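# Tighten two unmarked loose screws with cordless screwdriver

## Task

On the cover plate, find the two screws that lack an orange paint mark (these are the loose ones) and drive both in until tight, using the cordless screwdriver lying on the table, which runs while its trigger is pulled. At the end the screwdriver must be switched off. Avoid letting the bit slip in the socket of either loose screw: each slip damages that socket, and too many slips mean failure even if the screw ends up tight.

## Robot and tools

Robot: two arms, left_arm and right_arm, each ending in an identical five-fingered right hand (not mirrored), so every hand axis and number means the same on both.

Frame: all positions, velocities and offset axes use the scene frame. Its origin sits at table-top height, halfway between the two nominal arm bases; +z is up, +x points out over the table, and left_arm is on the +y side (image left/right may differ). Each arm's hand point lies 0.05 m in front of its palm where index pad and thumb tip meet in a pinch. Hand-point axes: +z runs along the straightened fingers (fingertips 0.06-0.07 m beyond), +y comes out of the palm, +x crosses the palm away from the thumb. A wrist bracket on the little-finger side protrudes and can collide.

The 28-number row (every value in [-1, 1], always all 28 even if one arm idles): left_arm dx, dy, dz, rx, ry, rz; left hand little, ring, middle, index, thumb_bend, thumb_turn, force_limit, speed; then the same 14 for right_arm. Pose numbers are offsets, not poses: measured along scene axes from that arm's Hand target as it stood when the action or move began, with 1.0 meaning 0.6 m or 180 degrees; rx, ry, rz form one rotation vector turning about the Hand target's position. Every row in one action or move counts from that same start, so sending an offset again moves further. All zeros re-request the current Hand target. Hand numbers are absolute targets: fingers and thumb_bend +1 straight, -1 curled shut; thumb_turn +1 beside the palm, -1 across in front of it. A pinch is roughly index -0.22, thumb_bend -0.75, thumb_turn -0.57. force_limit maps -1..+1 to about 0..10 N at the fingertip (0..15 N for the two thumb motors); speed maps -1..+1 to nearly stopped..full (whole travel in 0.6 s). No value means 'unchanged': to keep a hand as is, resend the eight numbers last executed for it (or, before any, its hand_measured plus hand_force_limit and hand_speed). Use slow closing (speed about -0.9 or below) for gentle grips; to press harder, raise force_limit and send a more-closed target.

Tools:
- execute_actions(actions, cameras): actions is a list of actions; each action is a table of up to 15 rows, one row per 1/30 s step, the last row held until 15 steps pass. An empty list just reports state with every line. cameras picks images (omit or ["all"] for all, [] for none).
- move(target, speed, blend, stop_force, zero, blocking, cameras): straight-line path for each hand point toward target, given as one 28-number row or a list of up to 15 rows, all offsets from the Hand targets at the move's start. speed is m/s, 0.002-0.5 (default 0.25), turning limited to twice that in rad/s; blend in m rounds corners in a list. stop_force, 4-80 N, ends an arm's path when its wrist sensor feels that much push against its travel; zero (default true) re-zeroes moving arms first. Not reliable for turning hands or light loose objects; omit it when backing off a contact. blocking=false returns early but cannot combine with stop_force. Paths stop after 10 s at most and do not avoid obstacles. The reply adds a 'move:' line (done, off_target, moving, held, fault, plus limits such as paced or held).
- wait(seconds 0-10, cameras): let time pass holding commands.
- stop(cameras): brake a running move.
- zoom_image(camera, region [x0, y0, x1, y1] in pixels, max 504x504): closer look at the latest image. Cameras: cam_head_left, cam_head_right, cam_high (896x504), cam_left_wrist, cam_right_wrist (672x504).
- show_instructions(): shows the reference pages (e.g. the screwdriver page).
- zero_wrist_force(arm): subtract the current wrist reading from later ones.
- finished_scene(scene): ends the current scene, given its number; irreversible.

Results: Hand target (last commanded pose after clipping; the next offsets count from it), end_effector_position (m) and end_effector_quat_wxyz, velocities (omitted or 'within noise' when still), Joint positions and torques, Wrist force/torque in the hand's own axes plus the peak since last shown, and hand_measured, hand_stopped_by (moving, target, force, stalled, fault), hand_load_n (fingertip load, positive pushing open; near 0 means grip lost), each in motor order. The controller clips each step to within 150 mm and 16 degrees of the measured pose, so the hand may rest short; send the gap as an offset.

Cautions: contact torque at a joint limit (shoulder 297, elbow 135, wrists 48.6 N m) or about 150 N external force stops the arm for 10 s; arms are stiff, so aim only slightly past contact and approach slowly. Don't drop, slam or fling things, overload fingers, or let arms hit each other. Nothing may fall or be left off the table. Avoid paths near an arm's own base. Hot motors (MOTOR HOT at 70 °C, brake stop at 85 °C) come from holding loads or straining. Keep the bit seated square in each socket while driving, release the trigger so the tool is off, and something may occasionally nudge loose objects.

Each tool is called after "Emit:" as a command line: name --argument value for each argument, lists and objects as JSON in quotes; but a table of rows of numbers goes row by row, as --pt "numbers of a row", without its own name.

Reference images:

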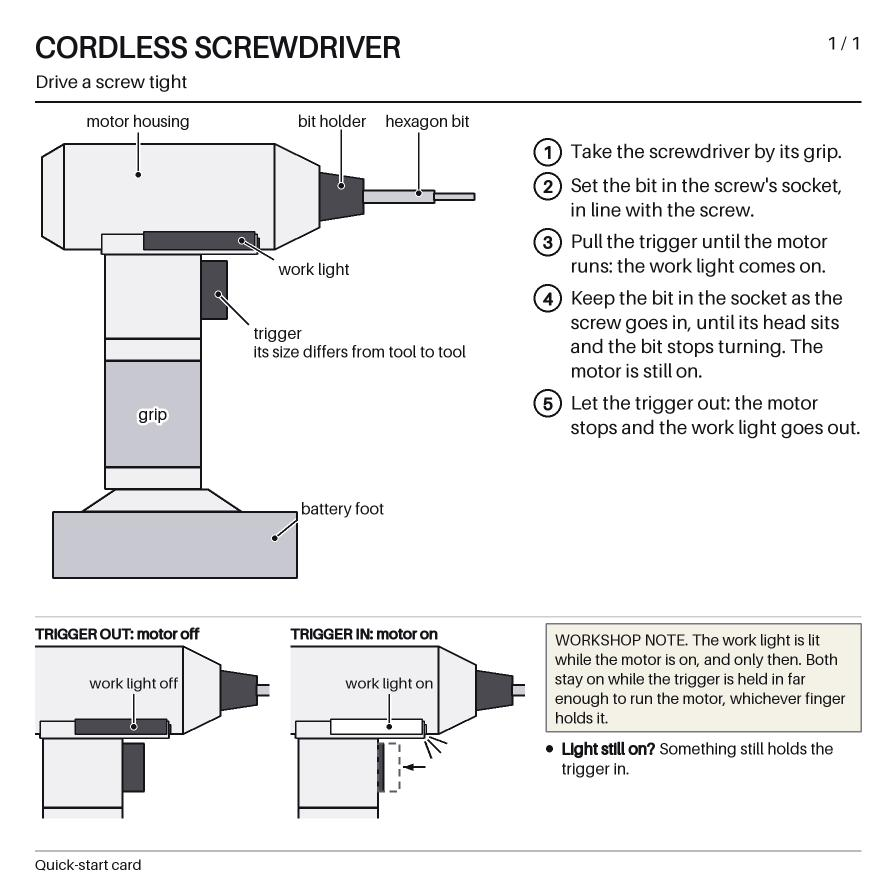

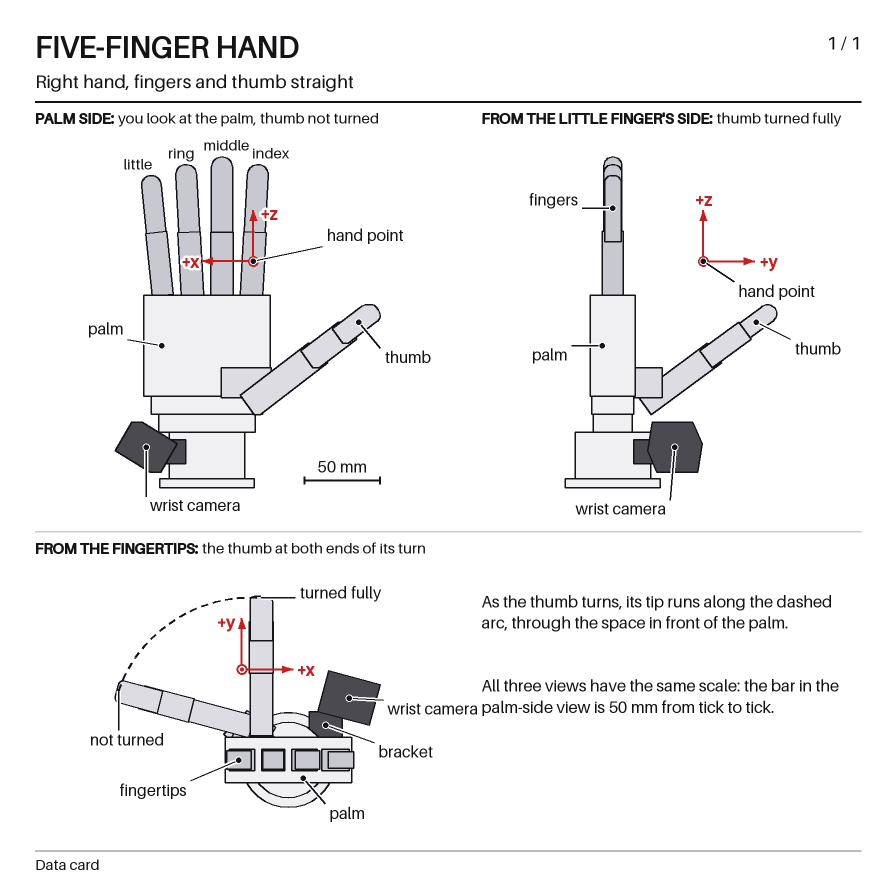

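## Session

Emit:
execute_actions --actions '[]'

Scene clock: 0.00 s.
left_arm: end_effector_position=(+0.2956, +0.1549, +0.3895) hand_measured=(+1.000, +1.000, +1.000, +1.000, +1.000, +1.000) hand_load_n=(+0.0, +0.0, +0.0, +0.0, +0.0, +0.0) hand_stopped_by=(target, target, target, target, target, target) hand_force_limit=0.00 hand_speed=-0.80 end_effector_quat_wxyz=(-0.069, +0.198, +0.799, -0.564) | right_arm: end_effector_position=(+1.0812, -0.1468, +0.3193) hand_measured=(+1.000, +1.000, +1.000, +1.000, +1.000, +1.000) hand_load_n=(+0.0, +0.0, +0.0, +0.0, +0.0, +0.0) hand_stopped_by=(target, target, target, target, target, target) hand_force_limit=0.00 hand_speed=-0.80 end_effector_quat_wxyz=(+0.236, +0.829, +0.357, +0.359)
Joint positions: left_arm=[-0.786 -1.52 2.016 0.291 2.618 -2.305] | right_arm=[0.489 -0.534 0.623 0.738 2.111 1.092]
Joint velocities: within noise
Joint torques (N m): no reading
Wrist force (N): no reading
Wrist torque (N m): no reading
Wrist force, peak (N): no reading
Hand target: left_arm +0.2956, +0.1549, +0.3895; -0.069, +0.198, +0.799, -0.564 | right_arm +1.0812, -0.1468, +0.3193; +0.236, +0.829, +0.357, +0.359

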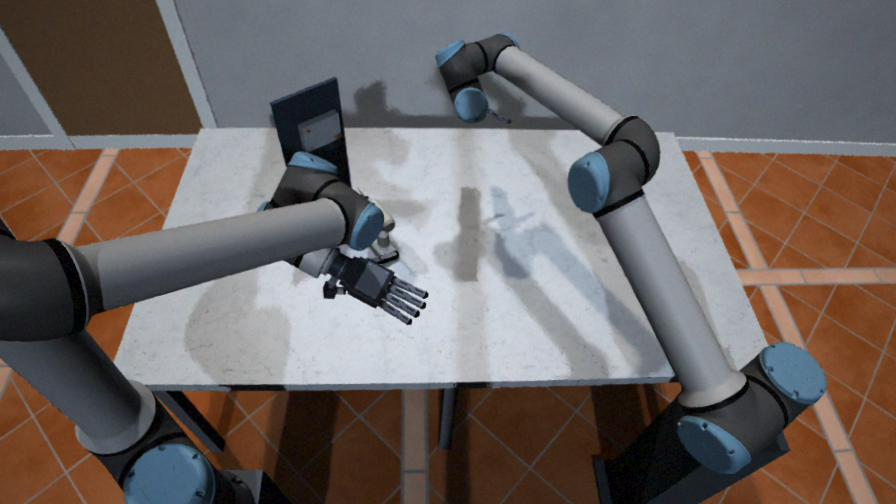

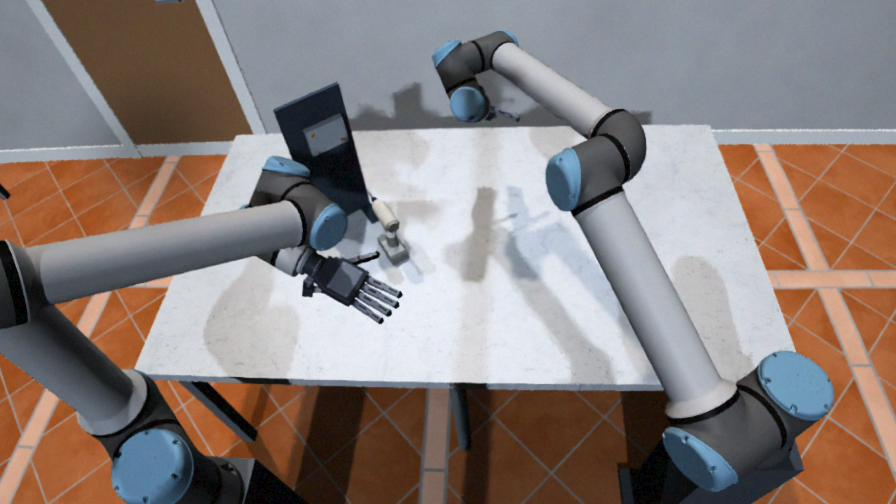

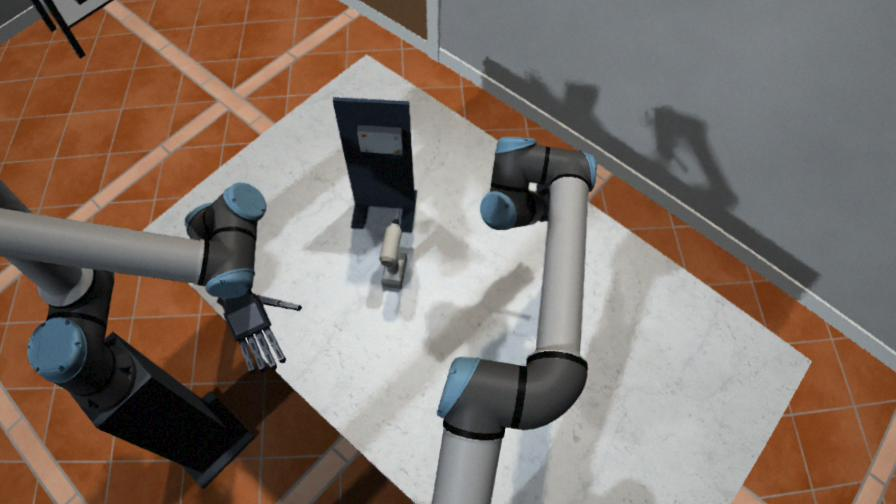

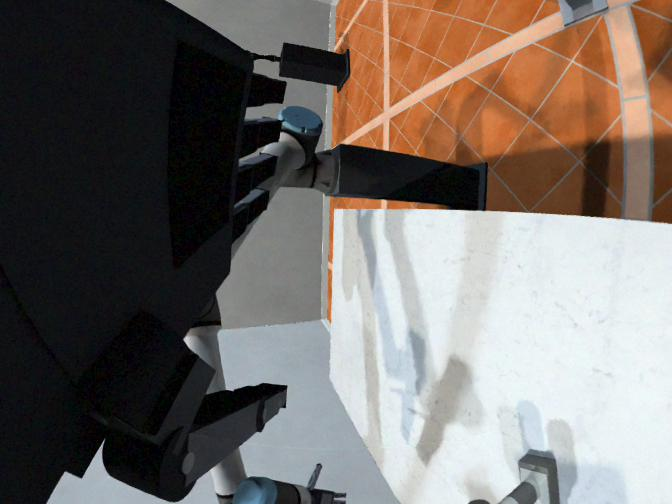

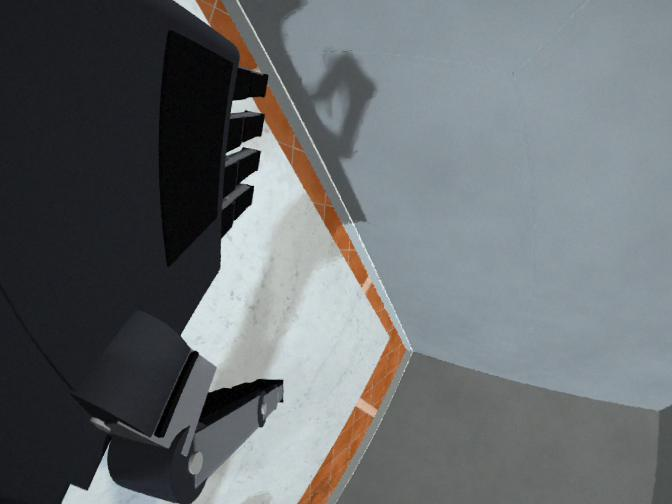

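Emit:
zoom_image --camera "cam_head_right" --region '[260, 70, 440, 270]'

Emit:
zoom_image --camera "cam_high" --region '[310, 80, 450, 310]'

Emit:
zoom_image --camera "cam_head_right" --region '[290, 100, 360, 170]'

Emit:
zoom_image --camera "cam_high" --region '[350, 115, 410, 165]'

Emit:
zoom_image --camera "cam_left_wrist" --region '[440, 380, 600, 504]'

Scaled by 2.520.

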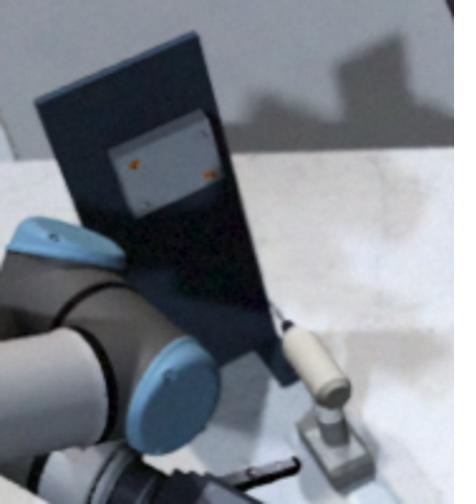

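Scaled by 2.191.

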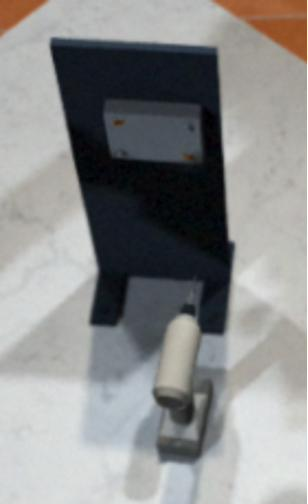

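Scaled by 7.200.

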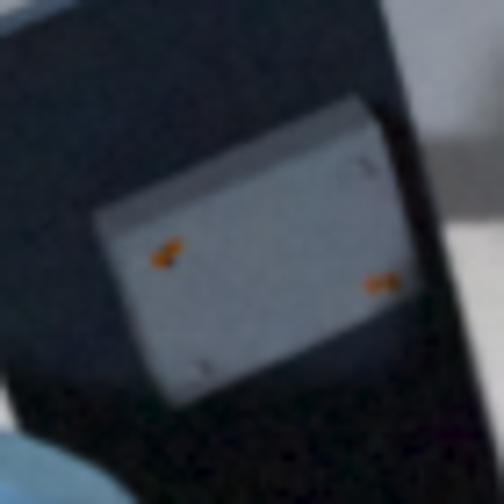

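Scaled by 8.400.

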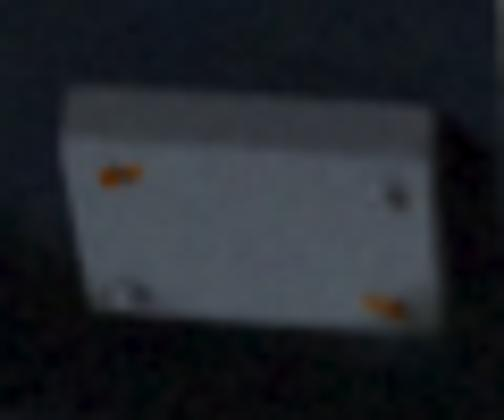

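Scaled by 3.150 from the camera's 672x504 image, which has a finer 960x720 frame.

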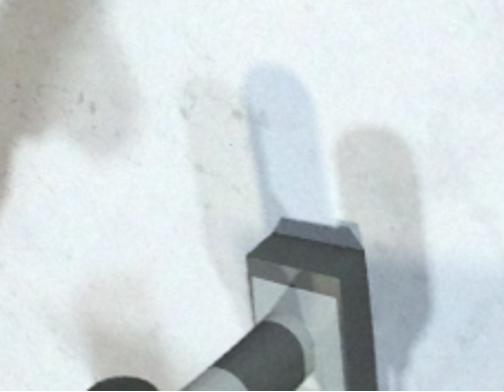

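Emit:
move --target '[0,0.08,0,0.198,-0.469,0.412,1,1,1,1,1,1,0,-0.8,0,0,0,0,0,0,1,1,1,1,1,1,0,-0.8]' --speed 0.4

Scene clock: 5.30 s.
left_arm: end_effector_position=(+0.2977, +0.2026, +0.3894) hand_measured=(+1.000, +1.000, +1.000, +1.000, +1.000, +1.000) hand_load_n=(+0.0, +0.0, +0.0, +0.0, +0.0, +0.0) hand_stopped_by=(target, target, target, target, target, target) hand_force_limit=0.00 hand_speed=-0.80 end_effector_quat_wxyz=(+0.702, +0.041, +0.710, -0.041) | right_arm: end_effector_position=(+1.0812, -0.1468, +0.3193) hand_measured=(+1.000, +1.000, +1.000, +1.000, +1.000, +1.000) hand_load_n=(+0.0, +0.0, +0.0, +0.0, +0.0, +0.0) hand_stopped_by=(target, target, target, target, target, target) hand_force_limit=0.00 hand_speed=-0.80 end_effector_quat_wxyz=(+0.236, +0.829, +0.357, +0.359)
Joint positions: left_arm=[-1.723 -1.187 2.286 0.649 0.012 -3.319] | right_arm=[0.489 -0.534 0.623 0.738 2.111 1.092]
Joint torques (N m): left_arm=[-10.98 -59.57 -2.58 2.2 -3.53 1.45] | right_arm=[-3.75 -123.88 -38.23 1.97 1.92 -0.56]
Wrist force (N): left_arm=[-1.7 3.0 -0.3] | right_arm=[0.1 -0.1 0.3]
Wrist torque (N m): left_arm=[0.50 0.36 -0.08] | right_arm=[-0.04 -0.03 0.00]
Wrist force, peak (N): left_arm=[-1.9 3.1 -0.1] | right_arm=[0.4 -0.4 0.5]
Hand target: left_arm +0.2956, +0.2029, +0.3895; +0.707, -0.001, +0.707, +0.000 | right_arm +1.0812, -0.1468, +0.3193; +0.236, +0.829, +0.357, +0.359
Off the commanded pose: left_arm 0.002 m, 7 deg | right_arm 0.000 m, 0 deg.
move: off_target (left_arm)

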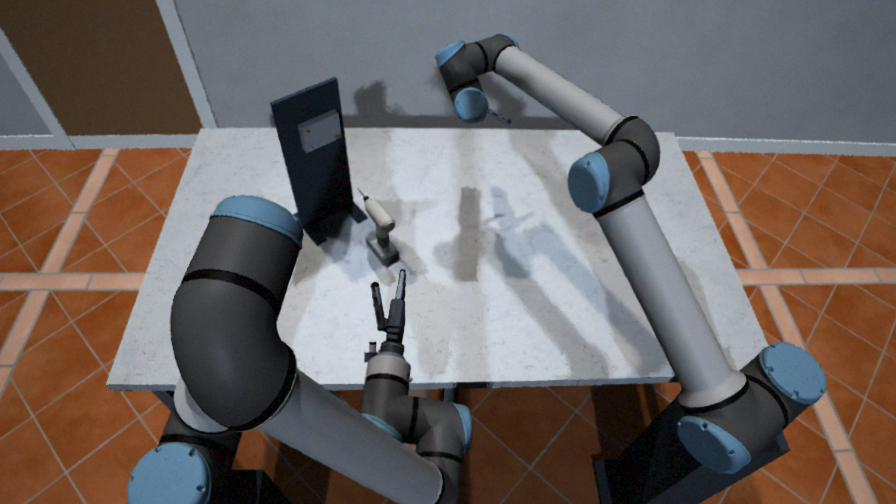

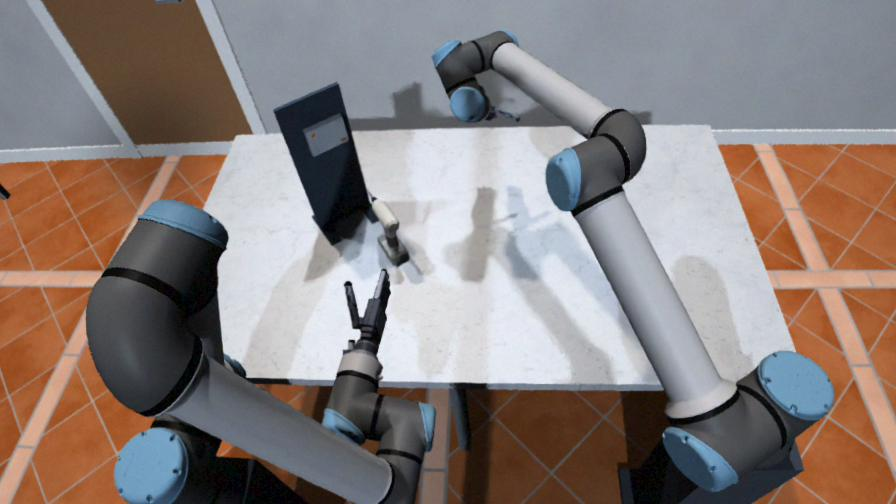

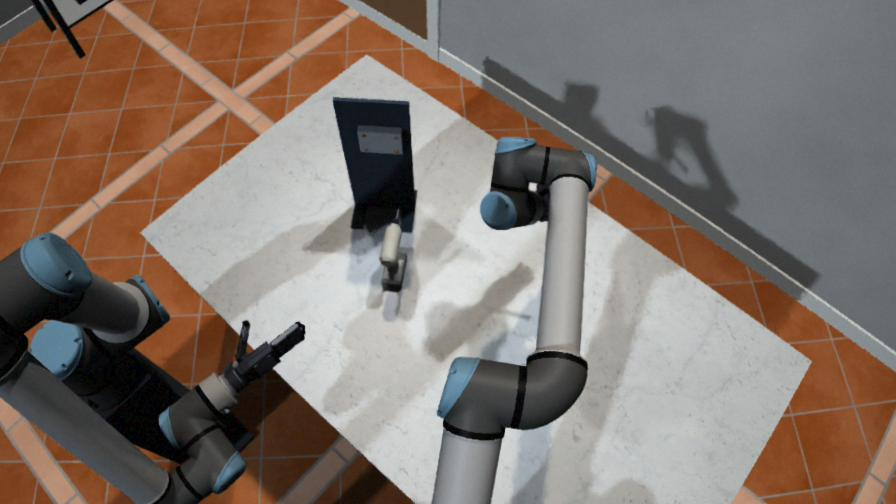

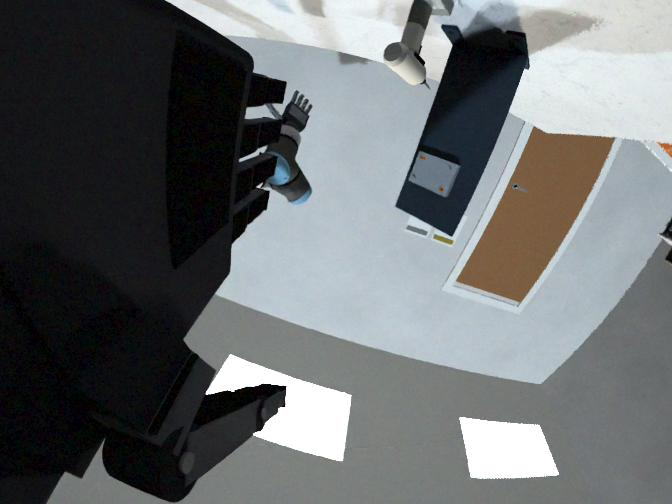

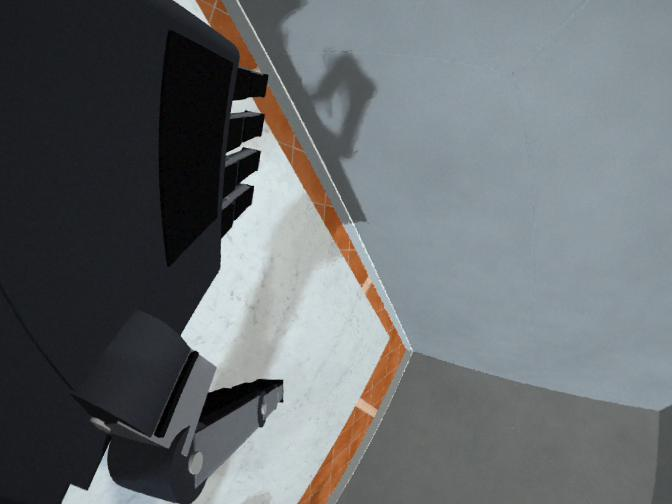

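Emit:
zoom_image --camera "cam_left_wrist" --region '[370, 0, 550, 135]'

Emit:
zoom_image --camera "cam_left_wrist" --region '[390, 120, 510, 210]'

Scaled by 2.800 from the camera's 672x504 image, which has a finer 960x720 frame.

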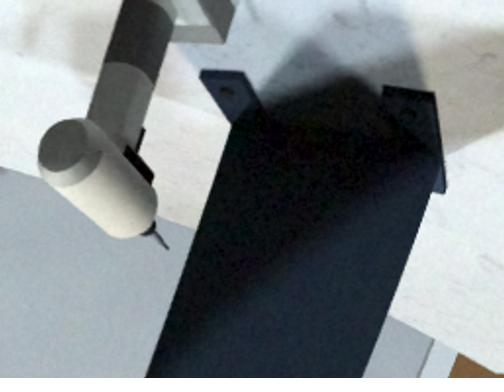

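Scaled by 4.200 from the camera's 672x504 image, which has a finer 960x720 frame.

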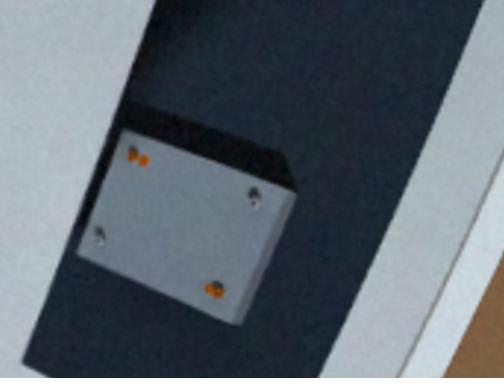

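Emit:
move --pt "0.07 0.13 0.184 0.5 0 0 -0.8 -0.8 -0.8 -0.8 1 1 0 -0.5 0 0 0 0 0 0 1 1 1 1 1 1 0 -0.8" --pt "0.141 0.262 0.184 0.985 -0.174 0 -0.8 -0.8 -0.8 -0.8 1 1 0 -0.5 0 0 0 0 0 0 1 1 1 1 1 1 0 -0.8" --speed 0.4 --blend 0.03

Scene clock: 12.60 s.
left_arm: end_effector_position=(+0.3802, +0.3600, +0.5001) hand_measured=(-0.800, -0.800, -0.800, -0.800, +1.000, +1.000) hand_load_n=(+0.0, +0.0, +0.0, +0.0, +0.0, +0.0) hand_stopped_by=(target, target, target, target, target, target) hand_force_limit=0.00 hand_speed=-0.50 end_effector_quat_wxyz=(+0.123, +0.696, -0.123, +0.696) | right_arm: end_effector_position=(+1.0812, -0.1468, +0.3193) hand_measured=(+1.000, +1.000, +1.000, +1.000, +1.000, +1.000) hand_load_n=(+0.0, +0.0, +0.0, +0.0, +0.0, +0.0) hand_stopped_by=(target, target, target, target, target, target) hand_force_limit=0.00 hand_speed=-0.80 end_effector_quat_wxyz=(+0.236, +0.829, +0.357, +0.359)
Joint positions: left_arm=[-0.978 -1.792 2.753 2.18 -0.977 -1.571] | right_arm=[0.489 -0.534 0.623 0.738 2.111 1.092]
Joint torques (N m): left_arm=[2.48 5.38 -11.98 -2.38 -0.04 2.68] | right_arm=[-8.16 -126.72 -36.01 2.74 2.05 -1.18]
Wrist force (N): left_arm=[2.7 1.6 1.0] | right_arm=[0.2 0.1 -0.2]
Wrist torque (N m): left_arm=[0.32 -0.56 0.35] | right_arm=[0.02 -0.03 0.01]
Wrist force, peak (N): left_arm=[1.0 5.3 0.5] | right_arm=[0.1 0.6 0.4]
Hand target: left_arm +0.3802, +0.3601, +0.4999; +0.123, +0.696, -0.123, +0.696 | right_arm +1.0812, -0.1468, +0.3193; +0.236, +0.829, +0.357, +0.359
Off the commanded pose: left_arm 0.000 m, 0 deg | right_arm 0.000 m, 0 deg.
move: done

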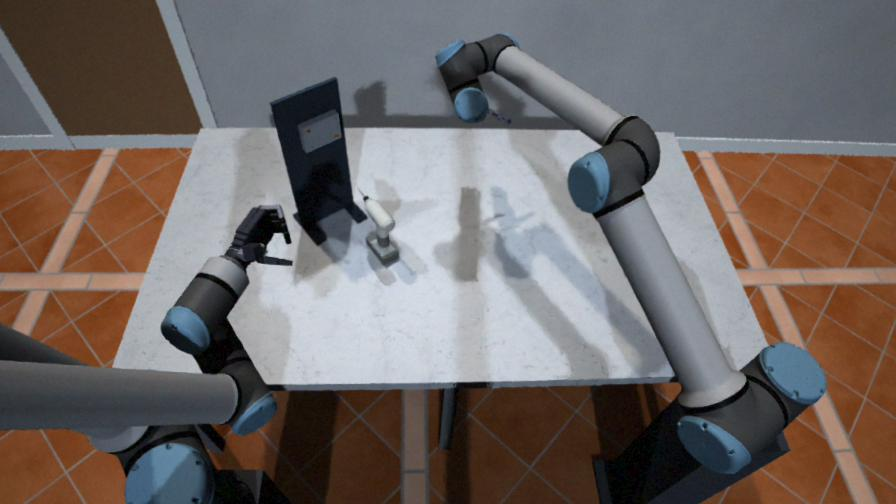

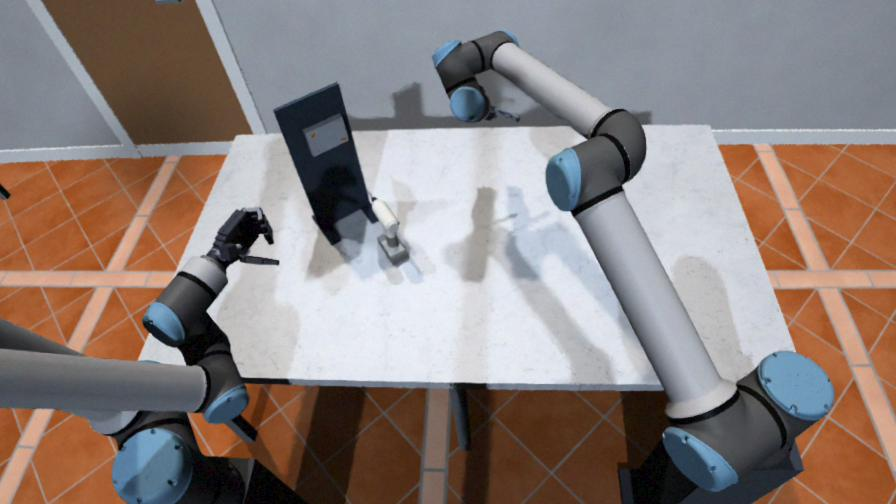

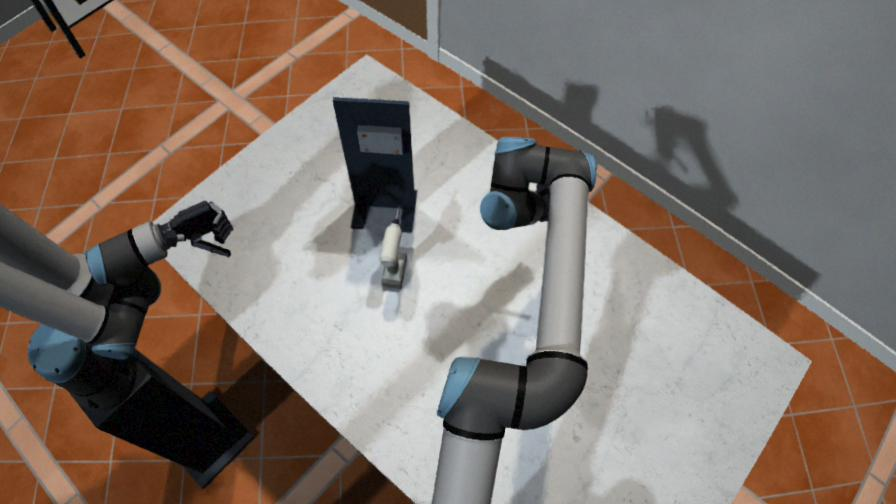

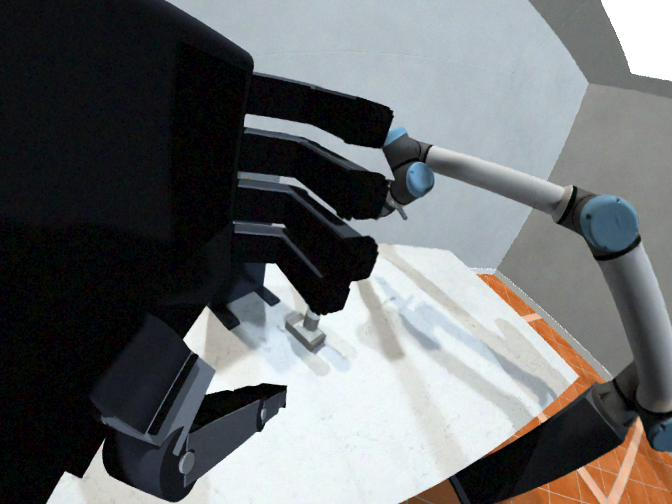

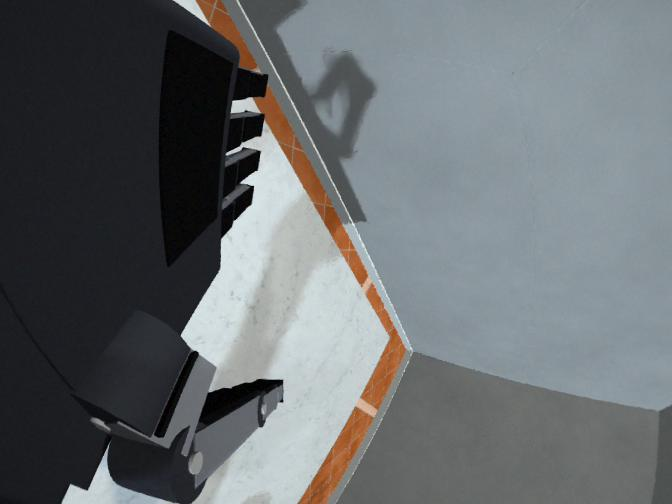

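Emit:
move --target '[0,0.05,0,0,0,0.222,1,1,1,1,1,1,0,-0.5,0,0,0,0,0,0,1,1,1,1,1,1,0,-0.8]' --speed 0.4 --cameras '["cam_head_left","cam_left_wrist"]'

Scene clock: 15.23 s.
left_arm: end_effector_position=(+0.3802, +0.3901, +0.4999) hand_measured=(+1.000, +1.000, +1.000, +1.000, +1.000, +1.000) hand_load_n=(+0.0, +0.0, +0.0, +0.0, +0.0, +0.0) hand_stopped_by=(target, target, target, target, target, target) hand_force_limit=0.00 hand_speed=-0.50 end_effector_quat_wxyz=(-0.122, +0.696, +0.122, +0.697) | right_arm: end_effector_position=(+1.0812, -0.1468, +0.3193) hand_measured=(+1.000, +1.000, +1.000, +1.000, +1.000, +1.000) hand_load_n=(+0.0, +0.0, +0.0, +0.0, +0.0, +0.0) hand_stopped_by=(target, target, target, target, target, target) hand_force_limit=0.00 hand_speed=-0.80 end_effector_quat_wxyz=(+0.236, +0.829, +0.357, +0.359)
Joint positions: left_arm=[-1.432 -1.688 2.682 2.148 0.174 -1.572] | right_arm=[0.489 -0.534 0.623 0.738 2.111 1.092]
Joint torques (N m): left_arm=[-13.33 4.95 -13.37 2.76 1.32 -3.84] | right_arm=[-11.06 -126.01 -35.25 2.93 2.01 -1.37]
Wrist force (N): left_arm=[2.8 1.3 1.4] | right_arm=[-0.1 0.0 0.1]
Wrist torque (N m): left_arm=[0.24 -0.61 0.35] | right_arm=[0.00 0.01 -0.01]
Wrist force, peak (N): left_arm=[3.1 1.9 1.4] | right_arm=[-0.4 0.7 0.1]
Hand target: left_arm +0.3802, +0.3901, +0.4999; -0.122, +0.696, +0.122, +0.697 | right_arm +1.0812, -0.1468, +0.3193; +0.236, +0.829, +0.357, +0.359
Off the commanded pose: left_arm 0.000 m, 0 deg | right_arm 0.000 m, 0 deg.
move: done
Images, in order: cam_head_left, cam_left_wrist.

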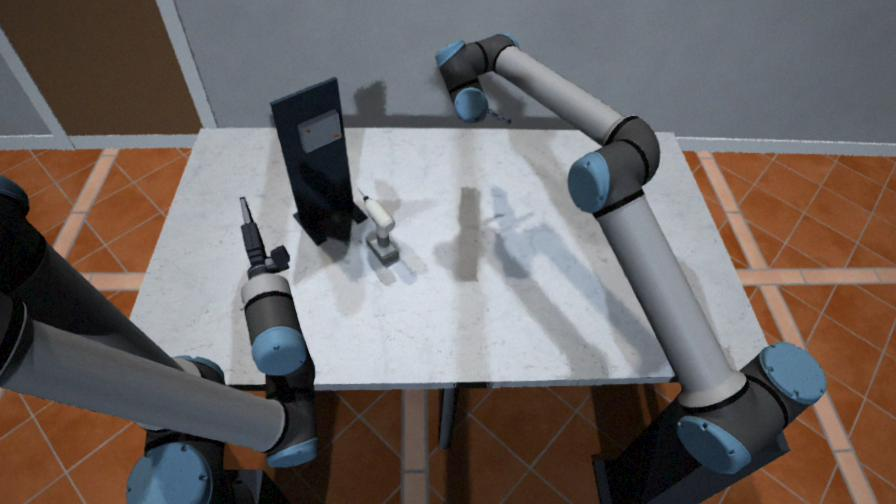

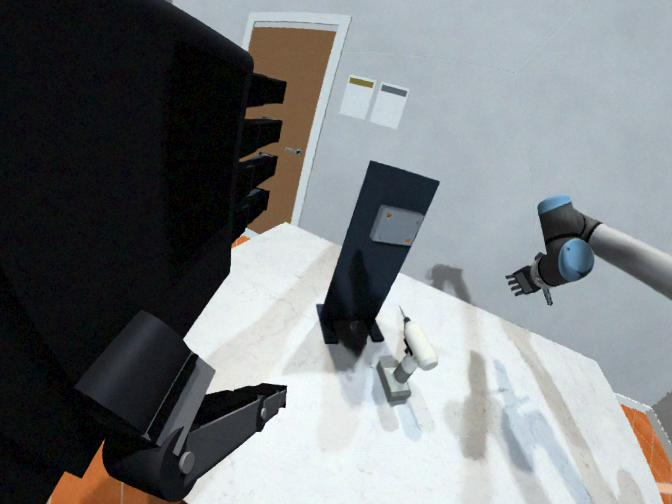

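Emit:
zoom_image --camera "cam_left_wrist" --region '[350, 180, 450, 255]'

Emit:
zoom_image --camera "cam_left_wrist" --region '[310, 290, 450, 410]'

Emit:
move --target '[0.0,0.1667,0,0,0,0,1,1,1,1,1,1,0,-0.5,0,0,0,0,0,0,1,1,1,1,1,1,0,-0.8]' --speed 0.4 --cameras '["cam_head_left","cam_left_wrist"]'

Emit:
zoom_image --camera "cam_left_wrist" --region '[380, 140, 520, 245]'

Emit:
zoom_image --camera "cam_left_wrist" --region '[360, 280, 520, 400]'

Scaled by 5.040 from the camera's 672x504 image, which has a finer 960x720 frame.

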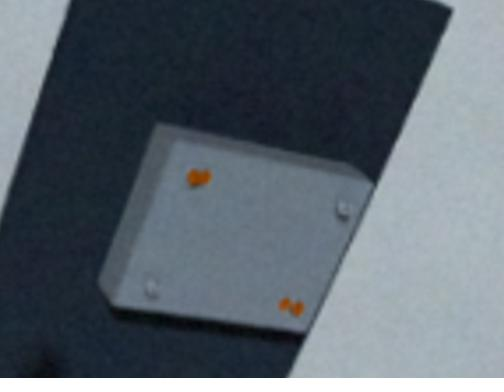

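Scaled by 3.600 from the camera's 672x504 image, which has a finer 960x720 frame.

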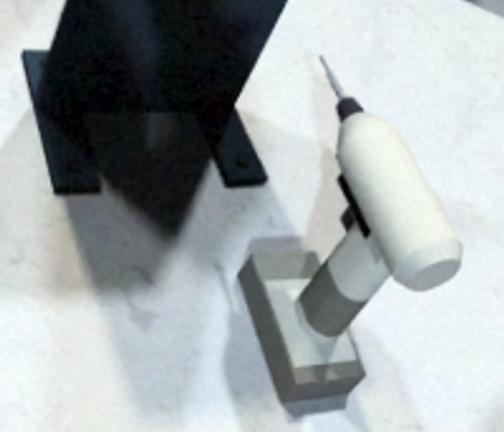

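Scene clock: 16.53 s.
left_arm: end_effector_position=(+0.3802, +0.4901, +0.4999) hand_measured=(+1.000, +1.000, +1.000, +1.000, +1.000, +1.000) hand_load_n=(+0.0, +0.0, +0.0, +0.0, +0.0, +0.0) hand_stopped_by=(target, target, target, target, target, target) hand_force_limit=0.00 hand_speed=-0.50 end_effector_quat_wxyz=(-0.122, +0.697, +0.122, +0.696) | right_arm: end_effector_position=(+1.0812, -0.1468, +0.3193) hand_measured=(+1.000, +1.000, +1.000, +1.000, +1.000, +1.000) hand_load_n=(+0.0, +0.0, +0.0, +0.0, +0.0, +0.0) hand_stopped_by=(target, target, target, target, target, target) hand_force_limit=0.00 hand_speed=-0.80 end_effector_quat_wxyz=(+0.236, +0.829, +0.357, +0.359)
Joint positions: left_arm=[-1.319 -1.874 2.796 2.218 0.062 -1.569] | right_arm=[0.489 -0.534 0.623 0.738 2.111 1.092]
Joint torques (N m): left_arm=[-9.26 2.59 -19.54 -2.9 1.05 3.19] | right_arm=[-10.77 -126.17 -36.04 3.2 2.12 -1.3]
Wrist force (N): left_arm=[2.8 1.5 1.4] | right_arm=[-0.2 -0.1 0.1]
Wrist torque (N m): left_arm=[0.28 -0.63 0.36] | right_arm=[-0.01 0.03 -0.02]
Wrist force, peak (N): left_arm=[3.1 3.6 0.7] | right_arm=[-0.1 -0.1 0.5]
Hand target: left_arm +0.3802, +0.4901, +0.4999; -0.122, +0.696, +0.122, +0.697 | right_arm +1.0812, -0.1468, +0.3193; +0.236, +0.829, +0.357, +0.359
Off the commanded pose: left_arm 0.000 m, 0 deg | right_arm 0.000 m, 0 deg.
move: done
Images, in order: cam_head_left, cam_left_wrist.

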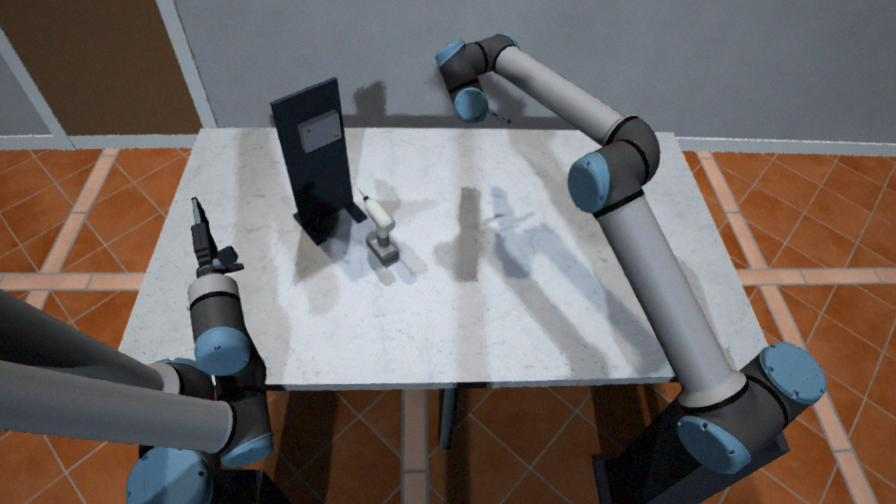

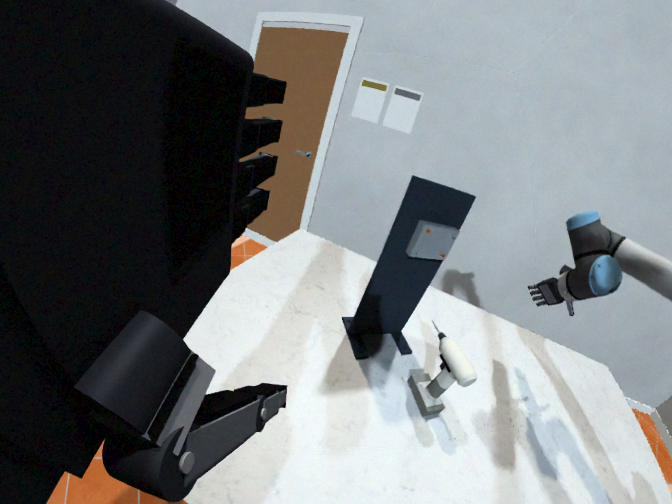

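Scaled by 3.600 from the camera's 672x504 image, which has a finer 960x720 frame.

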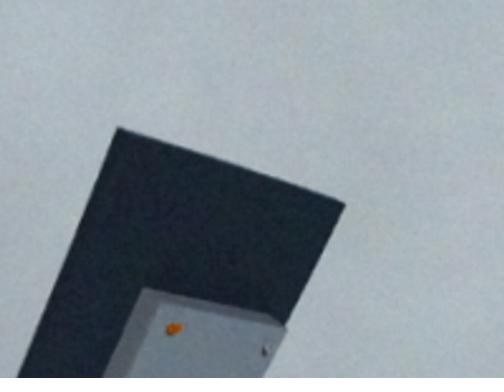

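Scaled by 3.150 from the camera's 672x504 image, which has a finer 960x720 frame.

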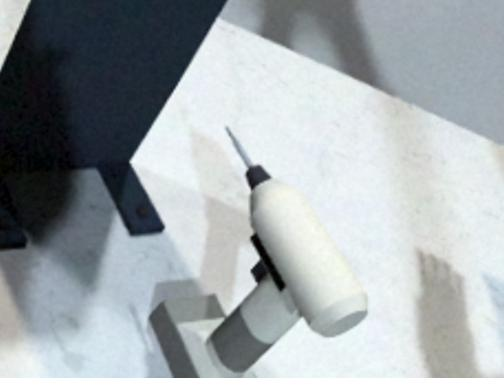

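Emit:
move --target '[0.0,-0.1667,0.1667,0,0,0,1,1,1,1,1,1,0,-0.5,0,0,0,0,0,0,1,1,1,1,1,1,0,-0.8]' --speed 0.4 --cameras '["cam_left_wrist"]'

Emit:
zoom_image --camera "cam_left_wrist" --region '[360, 230, 460, 305]'

Emit:
zoom_image --camera "cam_left_wrist" --region '[340, 340, 480, 460]'

Emit:
move --target '[0.1,0.0,-0.1667,0,0,0,1,1,1,1,1,1,0,-0.5,0,0,0,0,0,0,1,1,1,1,1,1,0,-0.8]' --speed 0.4 --cameras '["cam_left_wrist"]'

Emit:
zoom_image --camera "cam_left_wrist" --region '[360, 180, 460, 255]'

Emit:
zoom_image --camera "cam_left_wrist" --region '[320, 290, 460, 410]'

Scene clock: 17.97 s.
Wrist force, peak (N): left_arm=[4.8 3.3 0.0] | right_arm=[0.0 -0.5 0.4]
Off the commanded pose: left_arm 0.000 m, 0 deg | right_arm 0.000 m, 0 deg.
move: done
Images, in order: cam_left_wrist.

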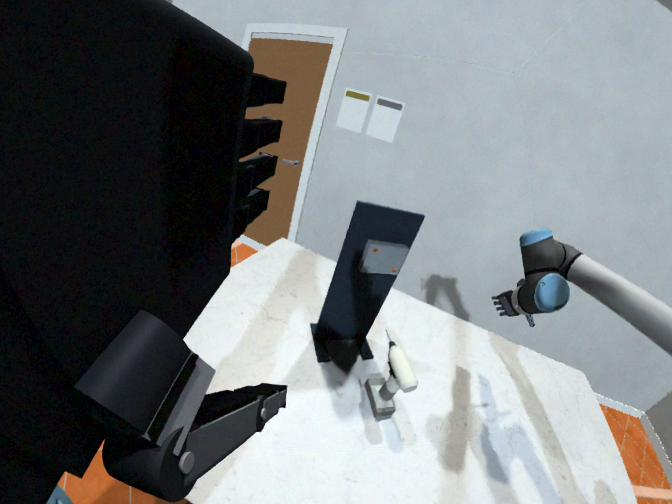

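Scaled by 5.040 from the camera's 672x504 image, which has a finer 960x720 frame.

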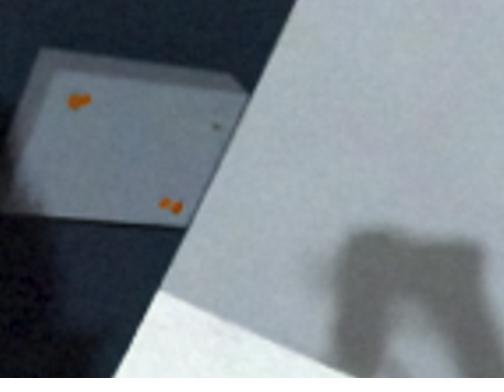

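Scaled by 3.600 from the camera's 672x504 image, which has a finer 960x720 frame.

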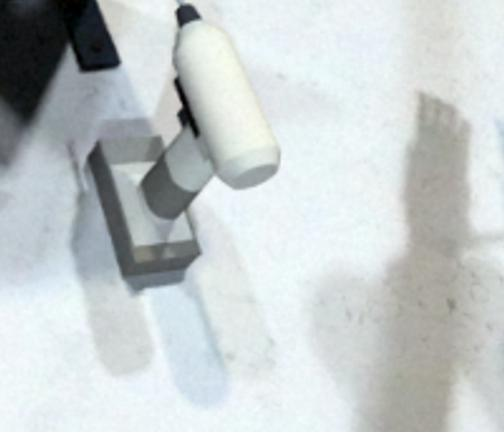

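Scene clock: 19.20 s.
left_arm: end_effector_position=(+0.4401, +0.3899, +0.4999) hand_measured=(+1.000, +1.000, +1.000, +1.000, +1.000, +1.000) hand_load_n=(+0.0, +0.0, +0.0, +0.5, +0.0, +0.0) hand_stopped_by=(target, target, target, target, target, target) hand_force_limit=0.00 hand_speed=-0.50 end_effector_quat_wxyz=(-0.122, +0.698, +0.123, +0.695) | right_arm: end_effector_position=(+1.0812, -0.1468, +0.3193) hand_measured=(+1.000, +1.000, +1.000, +1.000, +1.000, +1.000) hand_load_n=(+0.0, +0.0, +0.0, +0.0, +0.0, +0.0) hand_stopped_by=(target, target, target, target, target, target) hand_force_limit=0.00 hand_speed=-0.80 end_effector_quat_wxyz=(+0.236, +0.829, +0.357, +0.359)
Joint positions: left_arm=[-1.217 -1.614 2.614 2.247 -0.041 -1.676] | right_arm=[0.489 -0.534 0.623 0.738 2.111 1.092]
Joint torques (N m): left_arm=[9.9 -35.27 -10.64 -0.43 -2.24 -0.97] | right_arm=[-12.45 -126.39 -35.83 3.37 2.27 -1.26]
Wrist force (N): left_arm=[2.6 1.6 1.4] | right_arm=[-0.3 -0.1 0.0]
Wrist torque (N m): left_arm=[0.29 -0.58 0.36] | right_arm=[-0.01 0.04 -0.01]
Wrist force, peak (N): left_arm=[4.9 1.2 0.5] | right_arm=[-0.1 -0.6 0.5]
Hand target: left_arm +0.4402, +0.3901, +0.4999; -0.122, +0.696, +0.122, +0.697 | right_arm +1.0812, -0.1468, +0.3193; +0.236, +0.829, +0.357, +0.359
Off the commanded pose: left_arm 0.000 m, 0 deg | right_arm 0.000 m, 0 deg.
move: done
Images, in order: cam_left_wrist.

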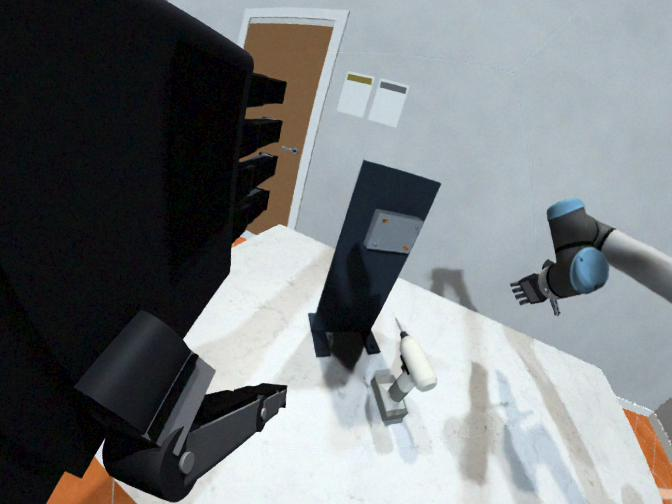

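Scaled by 5.040 from the camera's 672x504 image, which has a finer 960x720 frame.

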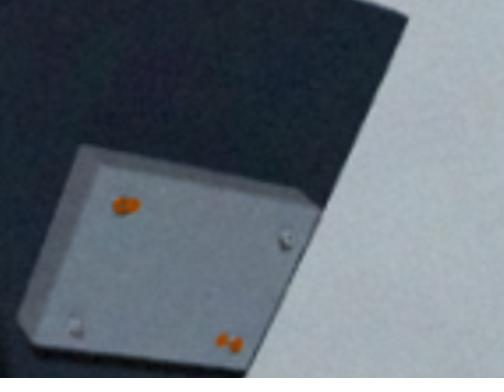

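Scaled by 3.600 from the camera's 672x504 image, which has a finer 960x720 frame.

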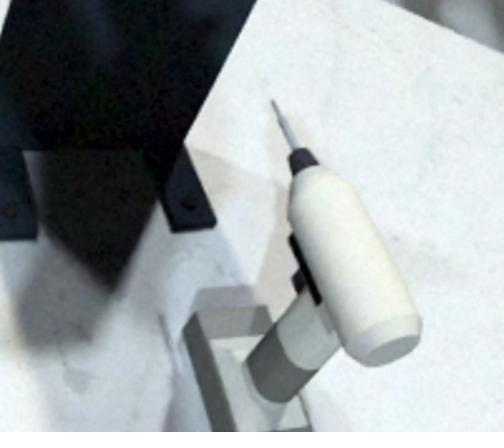

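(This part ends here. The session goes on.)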